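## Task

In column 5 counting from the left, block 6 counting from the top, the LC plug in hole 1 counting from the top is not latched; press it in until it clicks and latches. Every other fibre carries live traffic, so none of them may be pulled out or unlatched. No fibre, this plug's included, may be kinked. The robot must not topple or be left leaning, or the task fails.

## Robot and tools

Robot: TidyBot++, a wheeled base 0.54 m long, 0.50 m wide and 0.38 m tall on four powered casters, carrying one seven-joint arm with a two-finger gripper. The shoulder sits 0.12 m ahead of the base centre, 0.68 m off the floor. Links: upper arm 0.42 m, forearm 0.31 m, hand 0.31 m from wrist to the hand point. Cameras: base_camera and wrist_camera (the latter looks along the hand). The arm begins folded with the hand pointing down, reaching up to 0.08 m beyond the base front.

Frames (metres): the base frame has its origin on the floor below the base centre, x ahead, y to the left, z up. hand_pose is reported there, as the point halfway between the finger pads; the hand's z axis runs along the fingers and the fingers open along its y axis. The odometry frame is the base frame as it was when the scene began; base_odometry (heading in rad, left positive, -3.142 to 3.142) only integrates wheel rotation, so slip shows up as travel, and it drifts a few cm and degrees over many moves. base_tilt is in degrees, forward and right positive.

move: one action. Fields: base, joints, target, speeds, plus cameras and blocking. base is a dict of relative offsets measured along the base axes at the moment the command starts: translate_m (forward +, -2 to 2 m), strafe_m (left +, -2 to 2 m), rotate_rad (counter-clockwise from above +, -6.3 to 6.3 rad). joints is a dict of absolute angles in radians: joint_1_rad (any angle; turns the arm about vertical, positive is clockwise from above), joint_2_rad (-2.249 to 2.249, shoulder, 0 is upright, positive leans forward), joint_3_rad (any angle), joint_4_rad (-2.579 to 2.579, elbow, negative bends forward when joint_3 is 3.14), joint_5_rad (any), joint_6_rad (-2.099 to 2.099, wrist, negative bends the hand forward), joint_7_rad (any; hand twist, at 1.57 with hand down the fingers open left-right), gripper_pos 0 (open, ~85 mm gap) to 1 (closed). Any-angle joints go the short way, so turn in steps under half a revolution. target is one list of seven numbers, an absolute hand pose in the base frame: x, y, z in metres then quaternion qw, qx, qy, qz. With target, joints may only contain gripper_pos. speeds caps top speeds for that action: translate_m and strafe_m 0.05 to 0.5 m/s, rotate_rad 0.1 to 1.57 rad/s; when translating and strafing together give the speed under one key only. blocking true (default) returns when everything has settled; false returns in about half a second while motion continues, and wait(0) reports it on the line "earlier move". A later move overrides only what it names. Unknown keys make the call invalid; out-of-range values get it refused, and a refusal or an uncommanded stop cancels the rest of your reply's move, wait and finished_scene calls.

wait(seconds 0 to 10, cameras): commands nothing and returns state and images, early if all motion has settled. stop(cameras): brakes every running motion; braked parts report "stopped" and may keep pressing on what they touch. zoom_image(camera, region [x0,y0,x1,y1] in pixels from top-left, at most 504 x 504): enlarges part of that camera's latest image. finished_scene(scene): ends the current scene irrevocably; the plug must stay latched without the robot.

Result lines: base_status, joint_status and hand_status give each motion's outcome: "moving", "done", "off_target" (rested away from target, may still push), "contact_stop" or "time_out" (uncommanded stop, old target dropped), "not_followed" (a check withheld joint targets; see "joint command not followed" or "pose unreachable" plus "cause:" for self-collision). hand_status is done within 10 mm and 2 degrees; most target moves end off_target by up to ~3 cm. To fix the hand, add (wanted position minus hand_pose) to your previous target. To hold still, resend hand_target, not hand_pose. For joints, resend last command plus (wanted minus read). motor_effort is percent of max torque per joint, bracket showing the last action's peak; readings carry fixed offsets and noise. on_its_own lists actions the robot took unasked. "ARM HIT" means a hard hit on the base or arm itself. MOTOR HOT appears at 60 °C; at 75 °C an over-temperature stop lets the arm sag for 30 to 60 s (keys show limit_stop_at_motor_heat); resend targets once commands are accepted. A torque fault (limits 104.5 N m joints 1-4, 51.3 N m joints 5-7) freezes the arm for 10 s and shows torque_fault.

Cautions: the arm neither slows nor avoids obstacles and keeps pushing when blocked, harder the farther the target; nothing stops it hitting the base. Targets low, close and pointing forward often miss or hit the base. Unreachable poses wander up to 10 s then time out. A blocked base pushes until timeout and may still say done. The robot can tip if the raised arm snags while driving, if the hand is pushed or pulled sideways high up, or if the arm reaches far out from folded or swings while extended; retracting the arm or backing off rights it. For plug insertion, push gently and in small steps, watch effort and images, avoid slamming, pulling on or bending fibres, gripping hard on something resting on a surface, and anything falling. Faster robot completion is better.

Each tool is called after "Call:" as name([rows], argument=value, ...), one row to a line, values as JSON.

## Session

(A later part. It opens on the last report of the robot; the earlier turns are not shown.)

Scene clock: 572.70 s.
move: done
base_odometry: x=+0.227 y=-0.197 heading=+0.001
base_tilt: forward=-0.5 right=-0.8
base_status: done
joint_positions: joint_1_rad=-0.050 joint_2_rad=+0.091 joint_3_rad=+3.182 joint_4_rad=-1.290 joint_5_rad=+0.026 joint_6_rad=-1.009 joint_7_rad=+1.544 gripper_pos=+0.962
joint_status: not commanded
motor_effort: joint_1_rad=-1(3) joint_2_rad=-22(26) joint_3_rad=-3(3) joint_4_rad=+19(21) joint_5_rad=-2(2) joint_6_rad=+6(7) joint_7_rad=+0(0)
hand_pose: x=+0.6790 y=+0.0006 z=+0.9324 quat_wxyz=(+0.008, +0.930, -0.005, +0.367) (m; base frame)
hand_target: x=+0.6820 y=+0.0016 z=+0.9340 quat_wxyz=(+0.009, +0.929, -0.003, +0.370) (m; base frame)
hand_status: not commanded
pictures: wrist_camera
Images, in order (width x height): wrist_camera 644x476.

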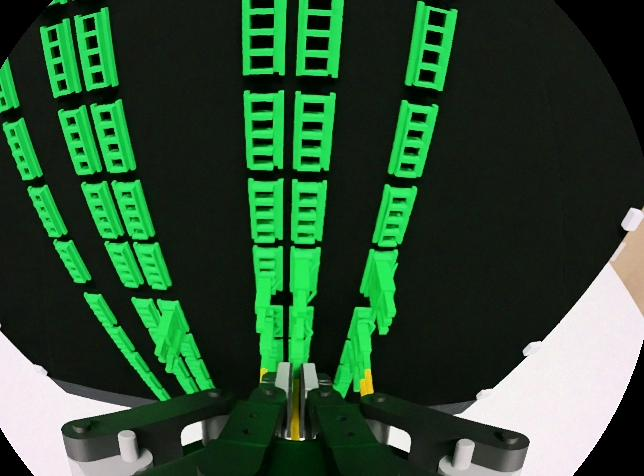

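Call:
move(base={"translate_m": 0.003}, speeds={"translate_m": 0.05}, cameras=["wrist_camera"])

Call:
zoom_image(camera="wrist_camera", region=[280, 350, 310, 390])

Scene clock: 579.03 s.
move: done
base_odometry: x=+0.230 y=-0.197 heading=+0.001
base_tilt: forward=-0.5 right=-0.7
base_status: done
joint_positions: joint_1_rad=-0.049 joint_2_rad=+0.091 joint_3_rad=+3.183 joint_4_rad=-1.290 joint_5_rad=+0.026 joint_6_rad=-1.010 joint_7_rad=+1.544 gripper_pos=+0.962
joint_status: not commanded
motor_effort: joint_1_rad=-2(4) joint_2_rad=-22(23) joint_3_rad=-2(3) joint_4_rad=+19(20) joint_5_rad=-2(3) joint_6_rad=+6(10) joint_7_rad=+0(0)
hand_pose: x=+0.6786 y=+0.0003 z=+0.9326 quat_wxyz=(+0.008, +0.930, -0.006, +0.367) (m; base frame)
hand_target: x=+0.6820 y=+0.0016 z=+0.9340 quat_wxyz=(+0.009, +0.929, -0.003, +0.370) (m; base frame)
hand_status: not commanded
pictures: wrist_camera
Images, in order (width x height): wrist_camera 644x476.

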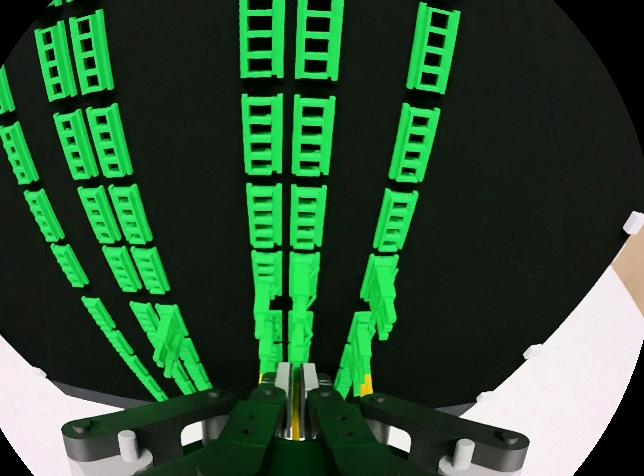

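Scaled by 12.600.

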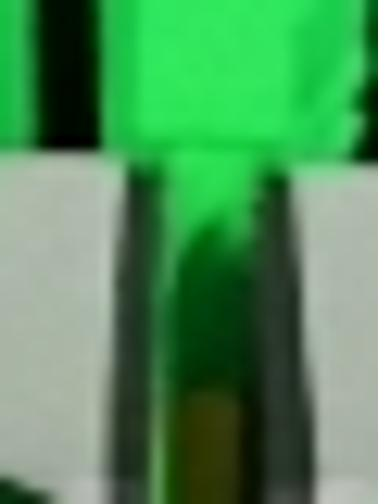

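Call:
move(base={"translate_m": 0.003}, speeds={"translate_m": 0.05}, cameras=["wrist_camera"])

Call:
zoom_image(camera="wrist_camera", region=[240, 300, 370, 430])

Scene clock: 596.37 s.
move: done
base_odometry: x=+0.233 y=-0.197 heading=+0.001
base_tilt: forward=-0.5 right=-0.7
base_status: done
joint_positions: joint_1_rad=-0.049 joint_2_rad=+0.089 joint_3_rad=+3.183 joint_4_rad=-1.290 joint_5_rad=+0.026 joint_6_rad=-1.011 joint_7_rad=+1.544 gripper_pos=+0.962
joint_status: not commanded
motor_effort: joint_1_rad=-3(4) joint_2_rad=-22(22) joint_3_rad=-3(4) joint_4_rad=+21(21) joint_5_rad=-2(3) joint_6_rad=+7(10) joint_7_rad=+0(0)
hand_pose: x=+0.6781 y=+0.0002 z=+0.9331 quat_wxyz=(+0.008, +0.930, -0.006, +0.367) (m; base frame)
hand_target: x=+0.6820 y=+0.0016 z=+0.9340 quat_wxyz=(+0.009, +0.929, -0.003, +0.370) (m; base frame)
hand_status: not commanded
pictures: wrist_camera
Images, in order (width x height): wrist_camera 644x476.

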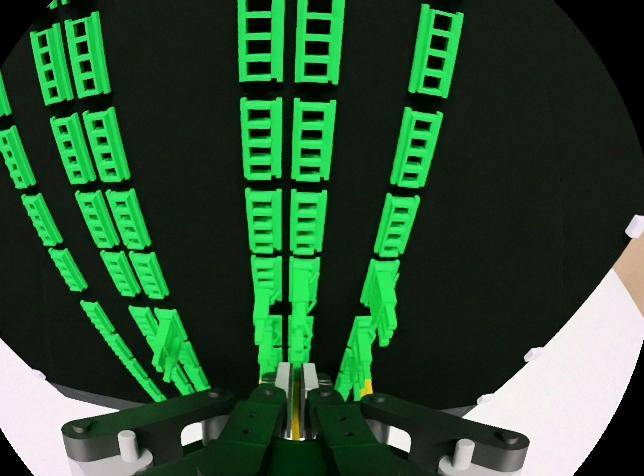

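Scaled by 3.877.

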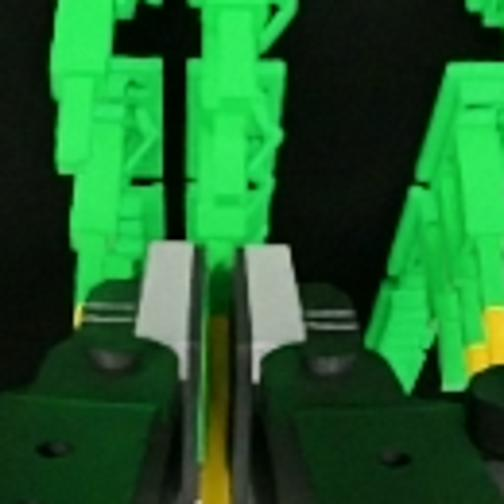

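Call:
move(base={"translate_m": 0.004}, speeds={"translate_m": 0.05}, cameras=["wrist_camera"])

Call:
zoom_image(camera="wrist_camera", region=[240, 300, 370, 430])

Scene clock: 601.03 s.
move: done
base_odometry: x=+0.237 y=-0.197 heading=+0.002
base_tilt: forward=-0.4 right=-0.8
base_status: done
joint_positions: joint_1_rad=-0.049 joint_2_rad=+0.087 joint_3_rad=+3.183 joint_4_rad=-1.290 joint_5_rad=+0.026 joint_6_rad=-1.017 joint_7_rad=+1.544 gripper_pos=+0.962
joint_status: not commanded
motor_effort: joint_1_rad=-2(3) joint_2_rad=-20(23) joint_3_rad=-2(3) joint_4_rad=+21(22) joint_5_rad=-2(3) joint_6_rad=+8(11) joint_7_rad=+0(0)
hand_pose: x=+0.6763 y=+0.0001 z=+0.9333 quat_wxyz=(+0.008, +0.931, -0.006, +0.365) (m; base frame)
hand_target: x=+0.6820 y=+0.0016 z=+0.9340 quat_wxyz=(+0.009, +0.929, -0.003, +0.370) (m; base frame)
hand_status: not commanded
pictures: wrist_camera
Images, in order (width x height): wrist_camera 644x476.

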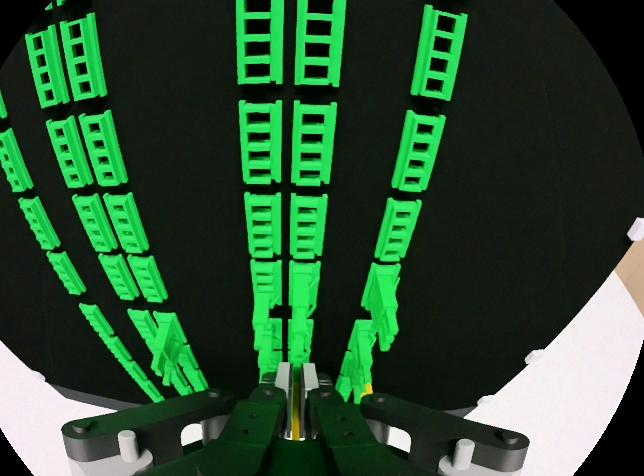

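Scaled by 3.877.

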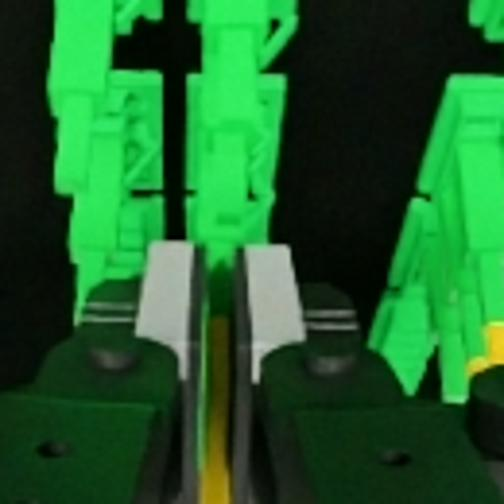

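Call:
move(base={"translate_m": 0.005}, speeds={"translate_m": 0.05}, cameras=["wrist_camera"])

Call:
zoom_image(camera="wrist_camera", region=[240, 300, 370, 430])

Scene clock: 606.10 s.
move: done
base_odometry: x=+0.242 y=-0.197 heading=+0.002
base_tilt: forward=-0.5 right=-0.7
base_status: done
joint_positions: joint_1_rad=-0.049 joint_2_rad=+0.083 joint_3_rad=+3.183 joint_4_rad=-1.290 joint_5_rad=+0.026 joint_6_rad=-1.027 joint_7_rad=+1.544 gripper_pos=+0.962
joint_status: not commanded
motor_effort: joint_1_rad=-2(3) joint_2_rad=-20(23) joint_3_rad=-2(3) joint_4_rad=+22(23) joint_5_rad=-2(3) joint_6_rad=+11(14) joint_7_rad=+0(0)
hand_pose: x=+0.6728 y=+0.0000 z=+0.9338 quat_wxyz=(+0.008, +0.932, -0.006, +0.363) (m; base frame)
hand_target: x=+0.6820 y=+0.0016 z=+0.9340 quat_wxyz=(+0.009, +0.929, -0.003, +0.370) (m; base frame)
hand_status: not commanded
pictures: wrist_camera
Images, in order (width x height): wrist_camera 644x476.

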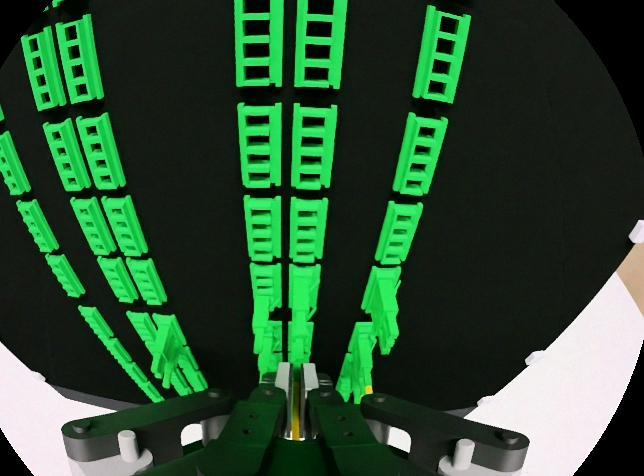

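Scaled by 3.877.

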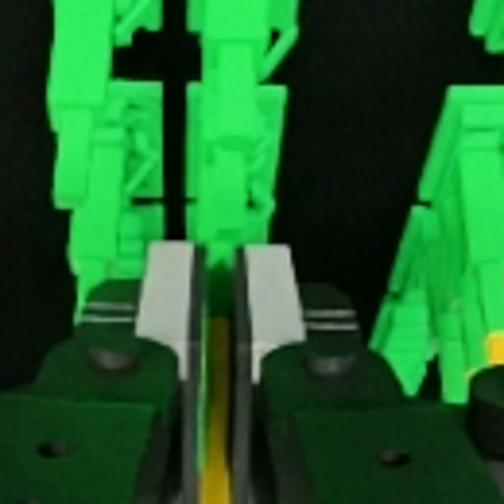

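Call:
zoom_image(camera="wrist_camera", region=[270, 330, 330, 390])

Scaled by 8.400.

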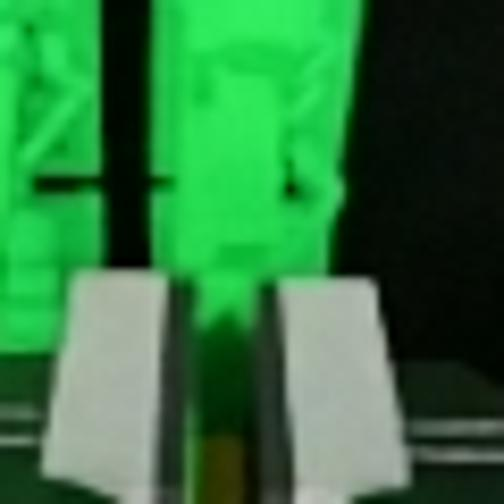

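Call:
move(base={"translate_m": 0.005}, speeds={"translate_m": 0.05}, cameras=["wrist_camera"])

Call:
zoom_image(camera="wrist_camera", region=[270, 330, 330, 390])

Scene clock: 620.13 s.
move: done
base_odometry: x=+0.247 y=-0.197 heading=+0.002
base_tilt: forward=-0.4 right=-0.8
base_status: done
joint_positions: joint_1_rad=-0.049 joint_2_rad=+0.077 joint_3_rad=+3.183 joint_4_rad=-1.291 joint_5_rad=+0.026 joint_6_rad=-1.038 joint_7_rad=+1.544 gripper_pos=+0.962
joint_status: not commanded
motor_effort: joint_1_rad=-2(2) joint_2_rad=-18(22) joint_3_rad=-2(2) joint_4_rad=+22(24) joint_5_rad=-2(3) joint_6_rad=+12(18) joint_7_rad=+0(0)
hand_pose: x=+0.6686 y=-0.0001 z=+0.9341 quat_wxyz=(+0.008, +0.933, -0.006, +0.360) (m; base frame)
hand_target: x=+0.6820 y=+0.0016 z=+0.9340 quat_wxyz=(+0.009, +0.929, -0.003, +0.370) (m; base frame)
hand_status: not commanded
pictures: wrist_camera
Images, in order (width x height): wrist_camera 644x476.

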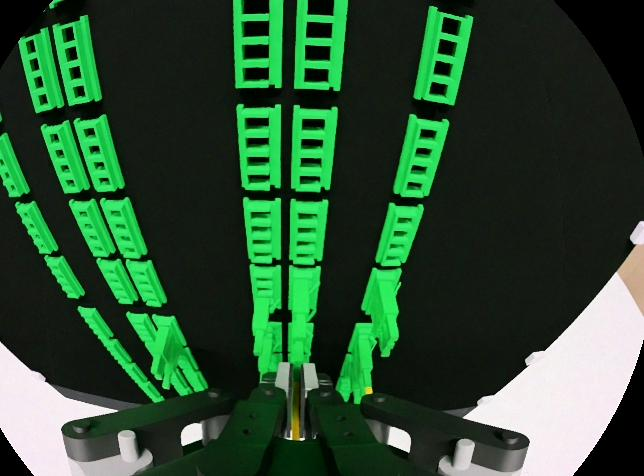

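Scaled by 8.400.

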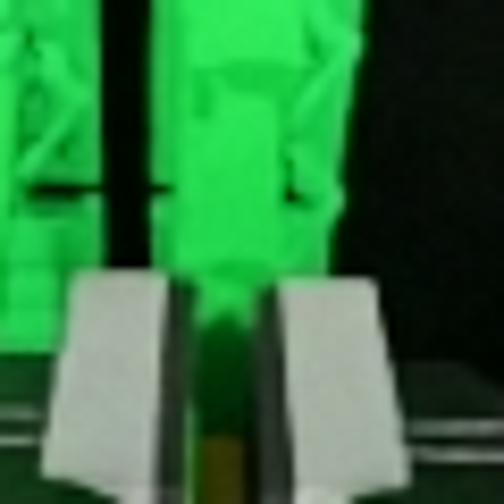

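Call:
move(base={"translate_m": 0.006}, speeds={"translate_m": 0.05}, cameras=["wrist_camera"])

Call:
zoom_image(camera="wrist_camera", region=[270, 330, 330, 390])

Scene clock: 626.10 s.
move: done
base_odometry: x=+0.253 y=-0.197 heading=+0.002
base_tilt: forward=-0.5 right=-0.7
base_status: done
joint_positions: joint_1_rad=-0.049 joint_2_rad=+0.069 joint_3_rad=+3.183 joint_4_rad=-1.293 joint_5_rad=+0.026 joint_6_rad=-1.052 joint_7_rad=+1.544 gripper_pos=+0.962
joint_status: not commanded
motor_effort: joint_1_rad=-2(2) joint_2_rad=-17(19) joint_3_rad=+0(2) joint_4_rad=+24(25) joint_5_rad=-2(2) joint_6_rad=+14(18) joint_7_rad=+0(0)
hand_pose: x=+0.6631 y=-0.0003 z=+0.9343 quat_wxyz=(+0.008, +0.934, -0.006, +0.356) (m; base frame)
hand_target: x=+0.6820 y=+0.0016 z=+0.9340 quat_wxyz=(+0.009, +0.929, -0.003, +0.370) (m; base frame)
hand_status: not commanded
pictures: wrist_camera
Images, in order (width x height): wrist_camera 644x476.

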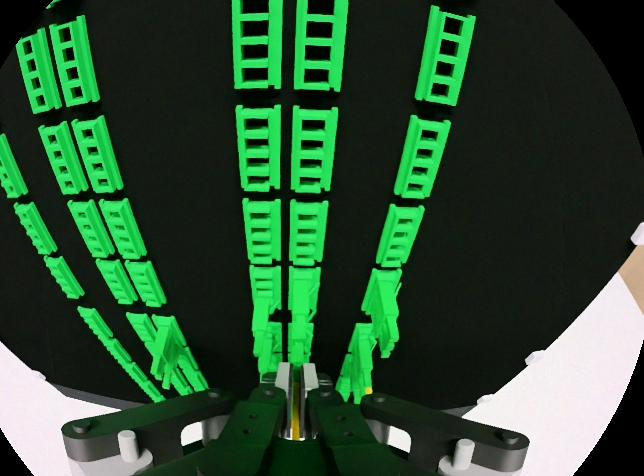

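Scaled by 8.400.

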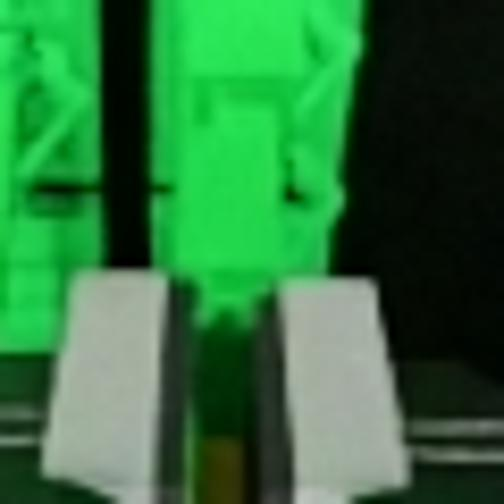

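Call:
move(base={"translate_m": 0.005}, speeds={"translate_m": 0.05}, cameras=["wrist_camera"])

Call:
zoom_image(camera="wrist_camera", region=[270, 330, 330, 390])

Scene clock: 633.93 s.
move: done
base_odometry: x=+0.258 y=-0.197 heading=+0.002
base_tilt: forward=-0.4 right=-0.7
base_status: done
joint_positions: joint_1_rad=-0.049 joint_2_rad=+0.063 joint_3_rad=+3.183 joint_4_rad=-1.295 joint_5_rad=+0.026 joint_6_rad=-1.064 joint_7_rad=+1.544 gripper_pos=+0.962
joint_status: not commanded
motor_effort: joint_1_rad=-1(2) joint_2_rad=-16(19) joint_3_rad=-1(2) joint_4_rad=+24(26) joint_5_rad=-2(2) joint_6_rad=+15(20) joint_7_rad=+0(1)
hand_pose: x=+0.6585 y=-0.0005 z=+0.9344 quat_wxyz=(+0.008, +0.936, -0.006, +0.353) (m; base frame)
hand_target: x=+0.6820 y=+0.0016 z=+0.9340 quat_wxyz=(+0.009, +0.929, -0.003, +0.370) (m; base frame)
hand_status: not commanded
pictures: wrist_camera
Images, in order (width x height): wrist_camera 644x476.

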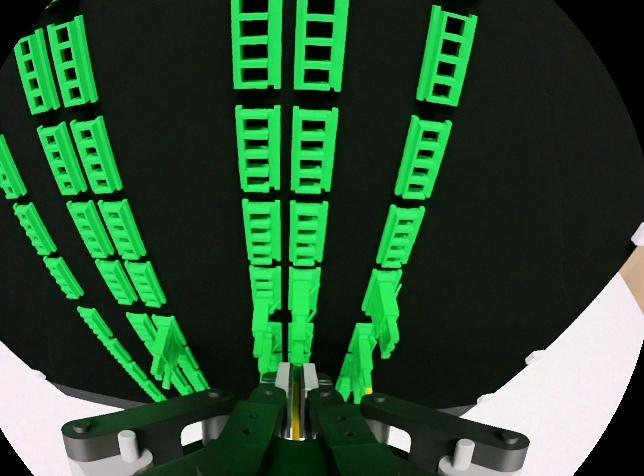

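Scaled by 8.400.

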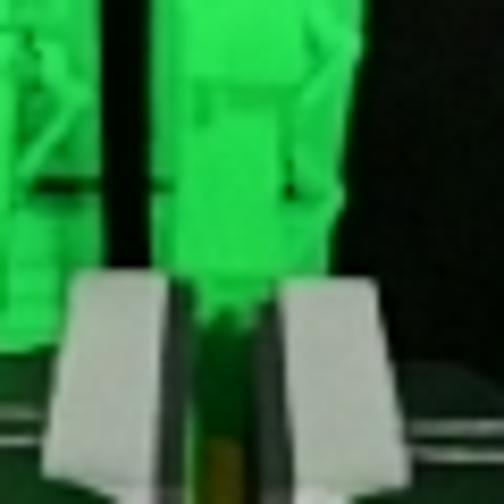

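Call:
move(base={"translate_m": -0.035}, joints={"gripper_pos": 0.955}, speeds={"translate_m": 0.06}, cameras=["wrist_camera"])

Call:
zoom_image(camera="wrist_camera", region=[240, 300, 370, 430])

Scene clock: 642.53 s.
move: done
base_odometry: x=+0.223 y=-0.197 heading=+0.002
base_tilt: forward=-0.4 right=-0.7
base_status: done
joint_positions: joint_1_rad=-0.049 joint_2_rad=+0.085 joint_3_rad=+3.183 joint_4_rad=-1.290 joint_5_rad=+0.026 joint_6_rad=-1.014 joint_7_rad=+1.544 gripper_pos=+0.955
joint_status: all done
motor_effort: joint_1_rad=-1(3) joint_2_rad=-22(25) joint_3_rad=-1(3) joint_4_rad=+20(23) joint_5_rad=-1(3) joint_6_rad=+6(15) joint_7_rad=+0(0)
hand_pose: x=+0.6763 y=+0.0000 z=+0.9352 quat_wxyz=(+0.008, +0.930, -0.006, +0.368) (m; base frame)
hand_target: x=+0.6820 y=+0.0016 z=+0.9340 quat_wxyz=(+0.009, +0.929, -0.003, +0.370) (m; base frame)
hand_status: not commanded
pictures: wrist_camera
Images, in order (width x height): wrist_camera 644x476.

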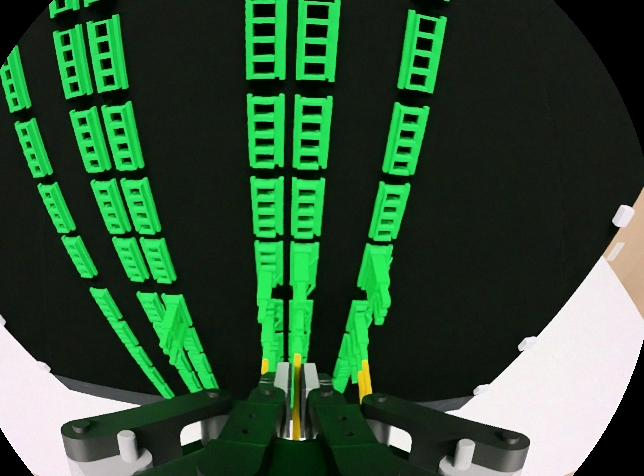

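Scaled by 3.877.

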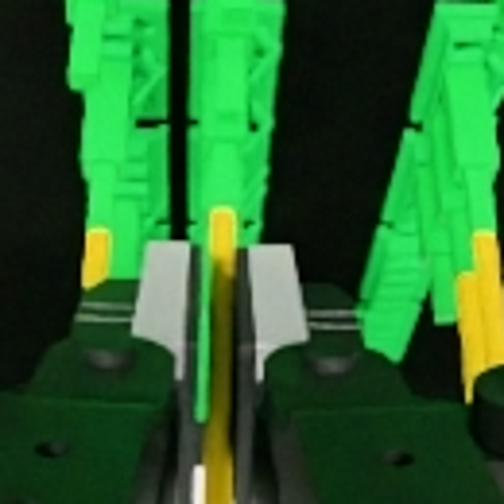

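Call:
move(base={"translate_m": -0.028}, speeds={"translate_m": 0.08}, cameras=["wrist_camera"])

Call:
zoom_image(camera="wrist_camera", region=[260, 270, 370, 380])

Call:
zoom_image(camera="wrist_camera", region=[270, 260, 330, 320])

Scene clock: 649.47 s.
move: done
base_odometry: x=+0.195 y=-0.197 heading=+0.002
base_tilt: forward=-0.5 right=-0.8
base_status: done
joint_positions: joint_1_rad=-0.049 joint_2_rad=+0.089 joint_3_rad=+3.183 joint_4_rad=-1.290 joint_5_rad=+0.026 joint_6_rad=-1.014 joint_7_rad=+1.544 gripper_pos=+0.955
joint_status: not commanded
motor_effort: joint_1_rad=+0(1) joint_2_rad=-23(25) joint_3_rad=+0(1) joint_4_rad=+20(21) joint_5_rad=-1(1) joint_6_rad=+6(7) joint_7_rad=+0(0)
hand_pose: x=+0.6774 y=+0.0001 z=+0.9329 quat_wxyz=(+0.008, +0.931, -0.006, +0.366) (m; base frame)
hand_target: x=+0.6820 y=+0.0016 z=+0.9340 quat_wxyz=(+0.009, +0.929, -0.003, +0.370) (m; base frame)
hand_status: not commanded
pictures: wrist_camera
Images, in order (width x height): wrist_camera 644x476.

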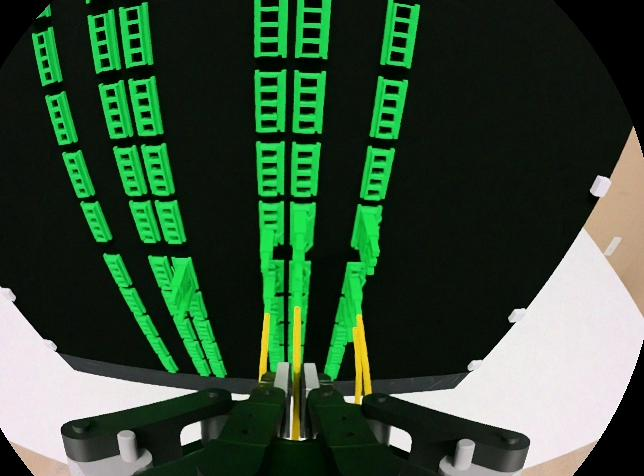

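Scaled by 4.582.

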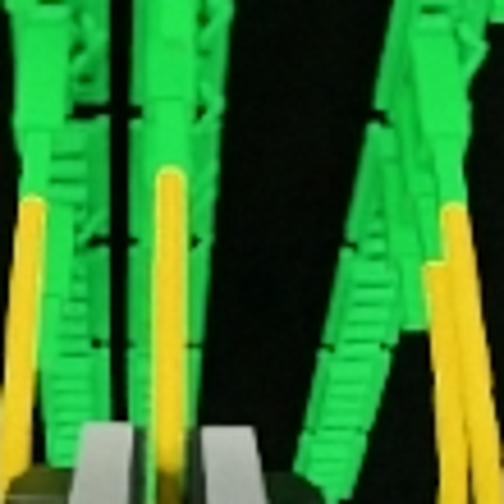

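Scaled by 8.400.

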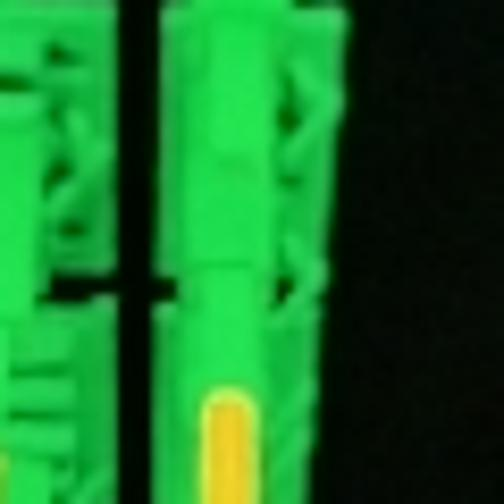

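Call:
move(base={"translate_m": -0.02}, speeds={"translate_m": 0.08}, cameras=["wrist_camera"])

Call:
zoom_image(camera="wrist_camera", region=[250, 240, 380, 370])

Scene clock: 672.20 s.
move: done
base_odometry: x=+0.175 y=-0.198 heading=+0.002
base_tilt: forward=-0.4 right=-0.7
base_status: done
joint_positions: joint_1_rad=-0.049 joint_2_rad=+0.090 joint_3_rad=+3.183 joint_4_rad=-1.290 joint_5_rad=+0.026 joint_6_rad=-1.014 joint_7_rad=+1.544 gripper_pos=+0.955
joint_status: not commanded
motor_effort: joint_1_rad=+0(1) joint_2_rad=-23(26) joint_3_rad=+1(1) joint_4_rad=+20(21) joint_5_rad=-1(1) joint_6_rad=+6(7) joint_7_rad=+0(0)
hand_pose: x=+0.6776 y=+0.0001 z=+0.9326 quat_wxyz=(+0.008, +0.931, -0.006, +0.366) (m; base frame)
hand_target: x=+0.6820 y=+0.0016 z=+0.9340 quat_wxyz=(+0.009, +0.929, -0.003, +0.370) (m; base frame)
hand_status: not commanded
pictures: wrist_camera
Images, in order (width x height): wrist_camera 644x476.

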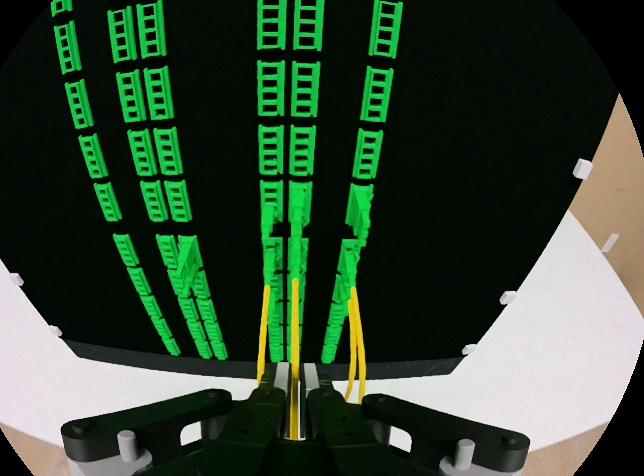

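Scaled by 3.877.

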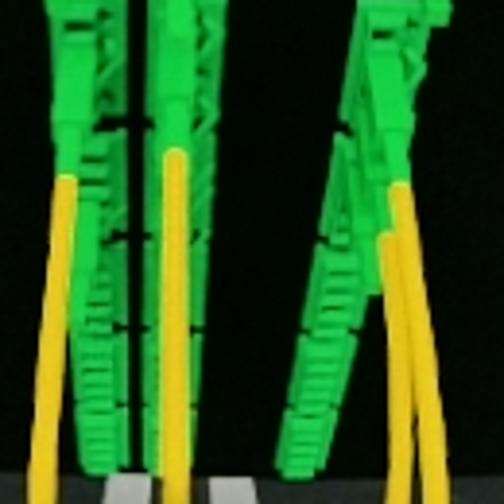

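Call:
move(joints={"joint_2_rad": 0.055, "joint_4_rad": -1.22, "joint_6_rad": -0.9}, cameras=["wrist_camera"])

Call:
zoom_image(camera="wrist_camera", region=[230, 240, 400, 410])

Scene clock: 682.53 s.
move: done
base_odometry: x=+0.175 y=-0.198 heading=+0.002
base_tilt: forward=-0.5 right=-0.8
base_status: not commanded
joint_positions: joint_1_rad=-0.049 joint_2_rad=+0.067 joint_3_rad=+3.183 joint_4_rad=-1.221 joint_5_rad=+0.026 joint_6_rad=-0.927 joint_7_rad=+1.544 gripper_pos=+0.955
joint_status: all done
motor_effort: joint_1_rad=+0(1) joint_2_rad=-22(26) joint_3_rad=+0(1) joint_4_rad=+20(23) joint_5_rad=+0(1) joint_6_rad=+7(8) joint_7_rad=+0(0)
hand_pose: x=+0.6982 y=+0.0005 z=+1.0025 quat_wxyz=(+0.006, +0.894, -0.006, +0.447) (m; base frame)
hand_target: x=+0.6994 y=+0.0021 z=+1.0169 quat_wxyz=(+0.007, +0.885, -0.003, +0.465) (m; base frame)
hand_status: not commanded
pictures: wrist_camera
Images, in order (width x height): wrist_camera 644x476.

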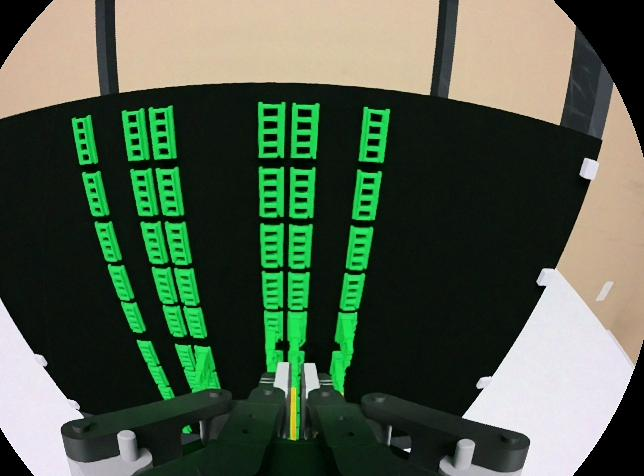

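Scaled by 2.965.

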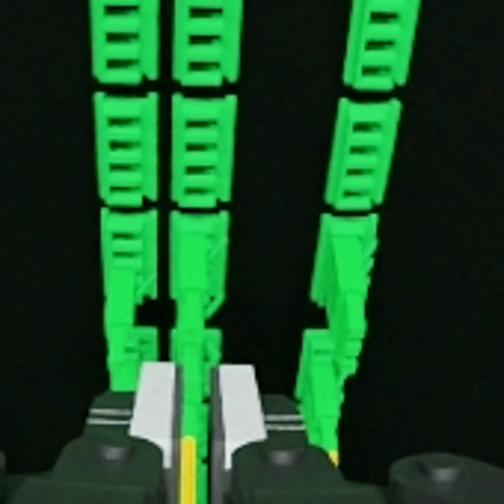

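Call:
move(base={"translate_m": -0.11}, speeds={"translate_m": 0.15}, cameras=["wrist_camera", "base_camera"])

Call:
zoom_image(camera="wrist_camera", region=[220, 240, 400, 420])

Scene clock: 687.07 s.
move: done
base_odometry: x=+0.065 y=-0.198 heading=+0.002
base_tilt: forward=-0.4 right=-0.8
base_status: done
joint_positions: joint_1_rad=-0.049 joint_2_rad=+0.061 joint_3_rad=+3.183 joint_4_rad=-1.221 joint_5_rad=+0.026 joint_6_rad=-0.927 joint_7_rad=+1.544 gripper_pos=+0.955
joint_status: not commanded
motor_effort: joint_1_rad=+0(1) joint_2_rad=-22(27) joint_3_rad=+0(1) joint_4_rad=+19(21) joint_5_rad=+0(1) joint_6_rad=+7(8) joint_7_rad=+0(0)
hand_pose: x=+0.6965 y=+0.0004 z=+1.0058 quat_wxyz=(+0.006, +0.893, -0.006, +0.450) (m; base frame)
hand_target: x=+0.6994 y=+0.0021 z=+1.0169 quat_wxyz=(+0.007, +0.885, -0.003, +0.465) (m; base frame)
hand_status: not commanded
pictures: base_camera, wrist_camera
Images, in order (width x height): base_camera 644x364, wrist_camera 644x476.

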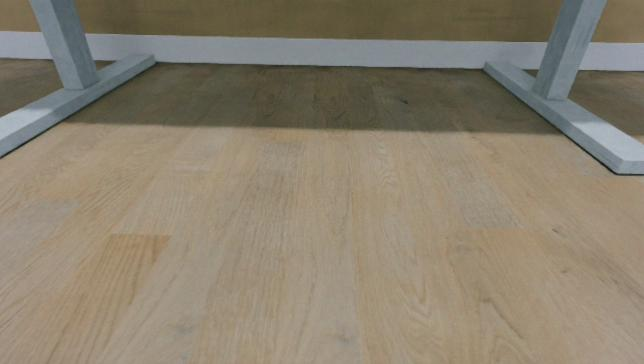

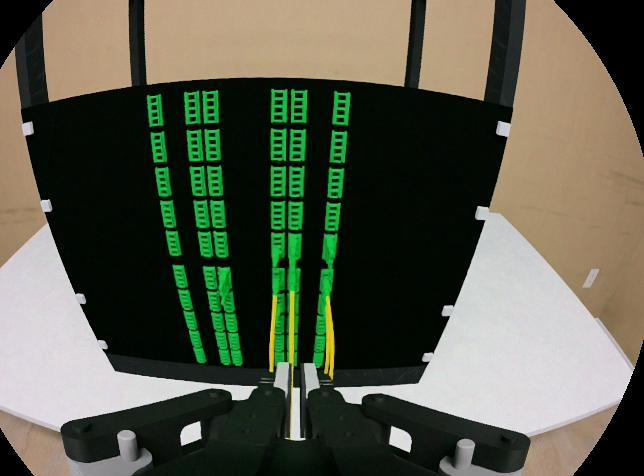

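Scaled by 2.800.

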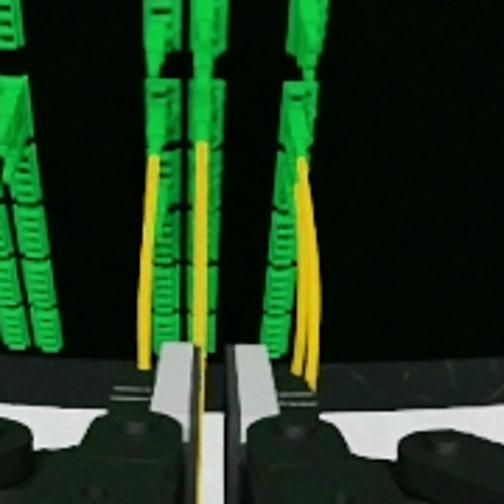

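Call:
finished_scene(scene=2)

The scene is finished: the task was done.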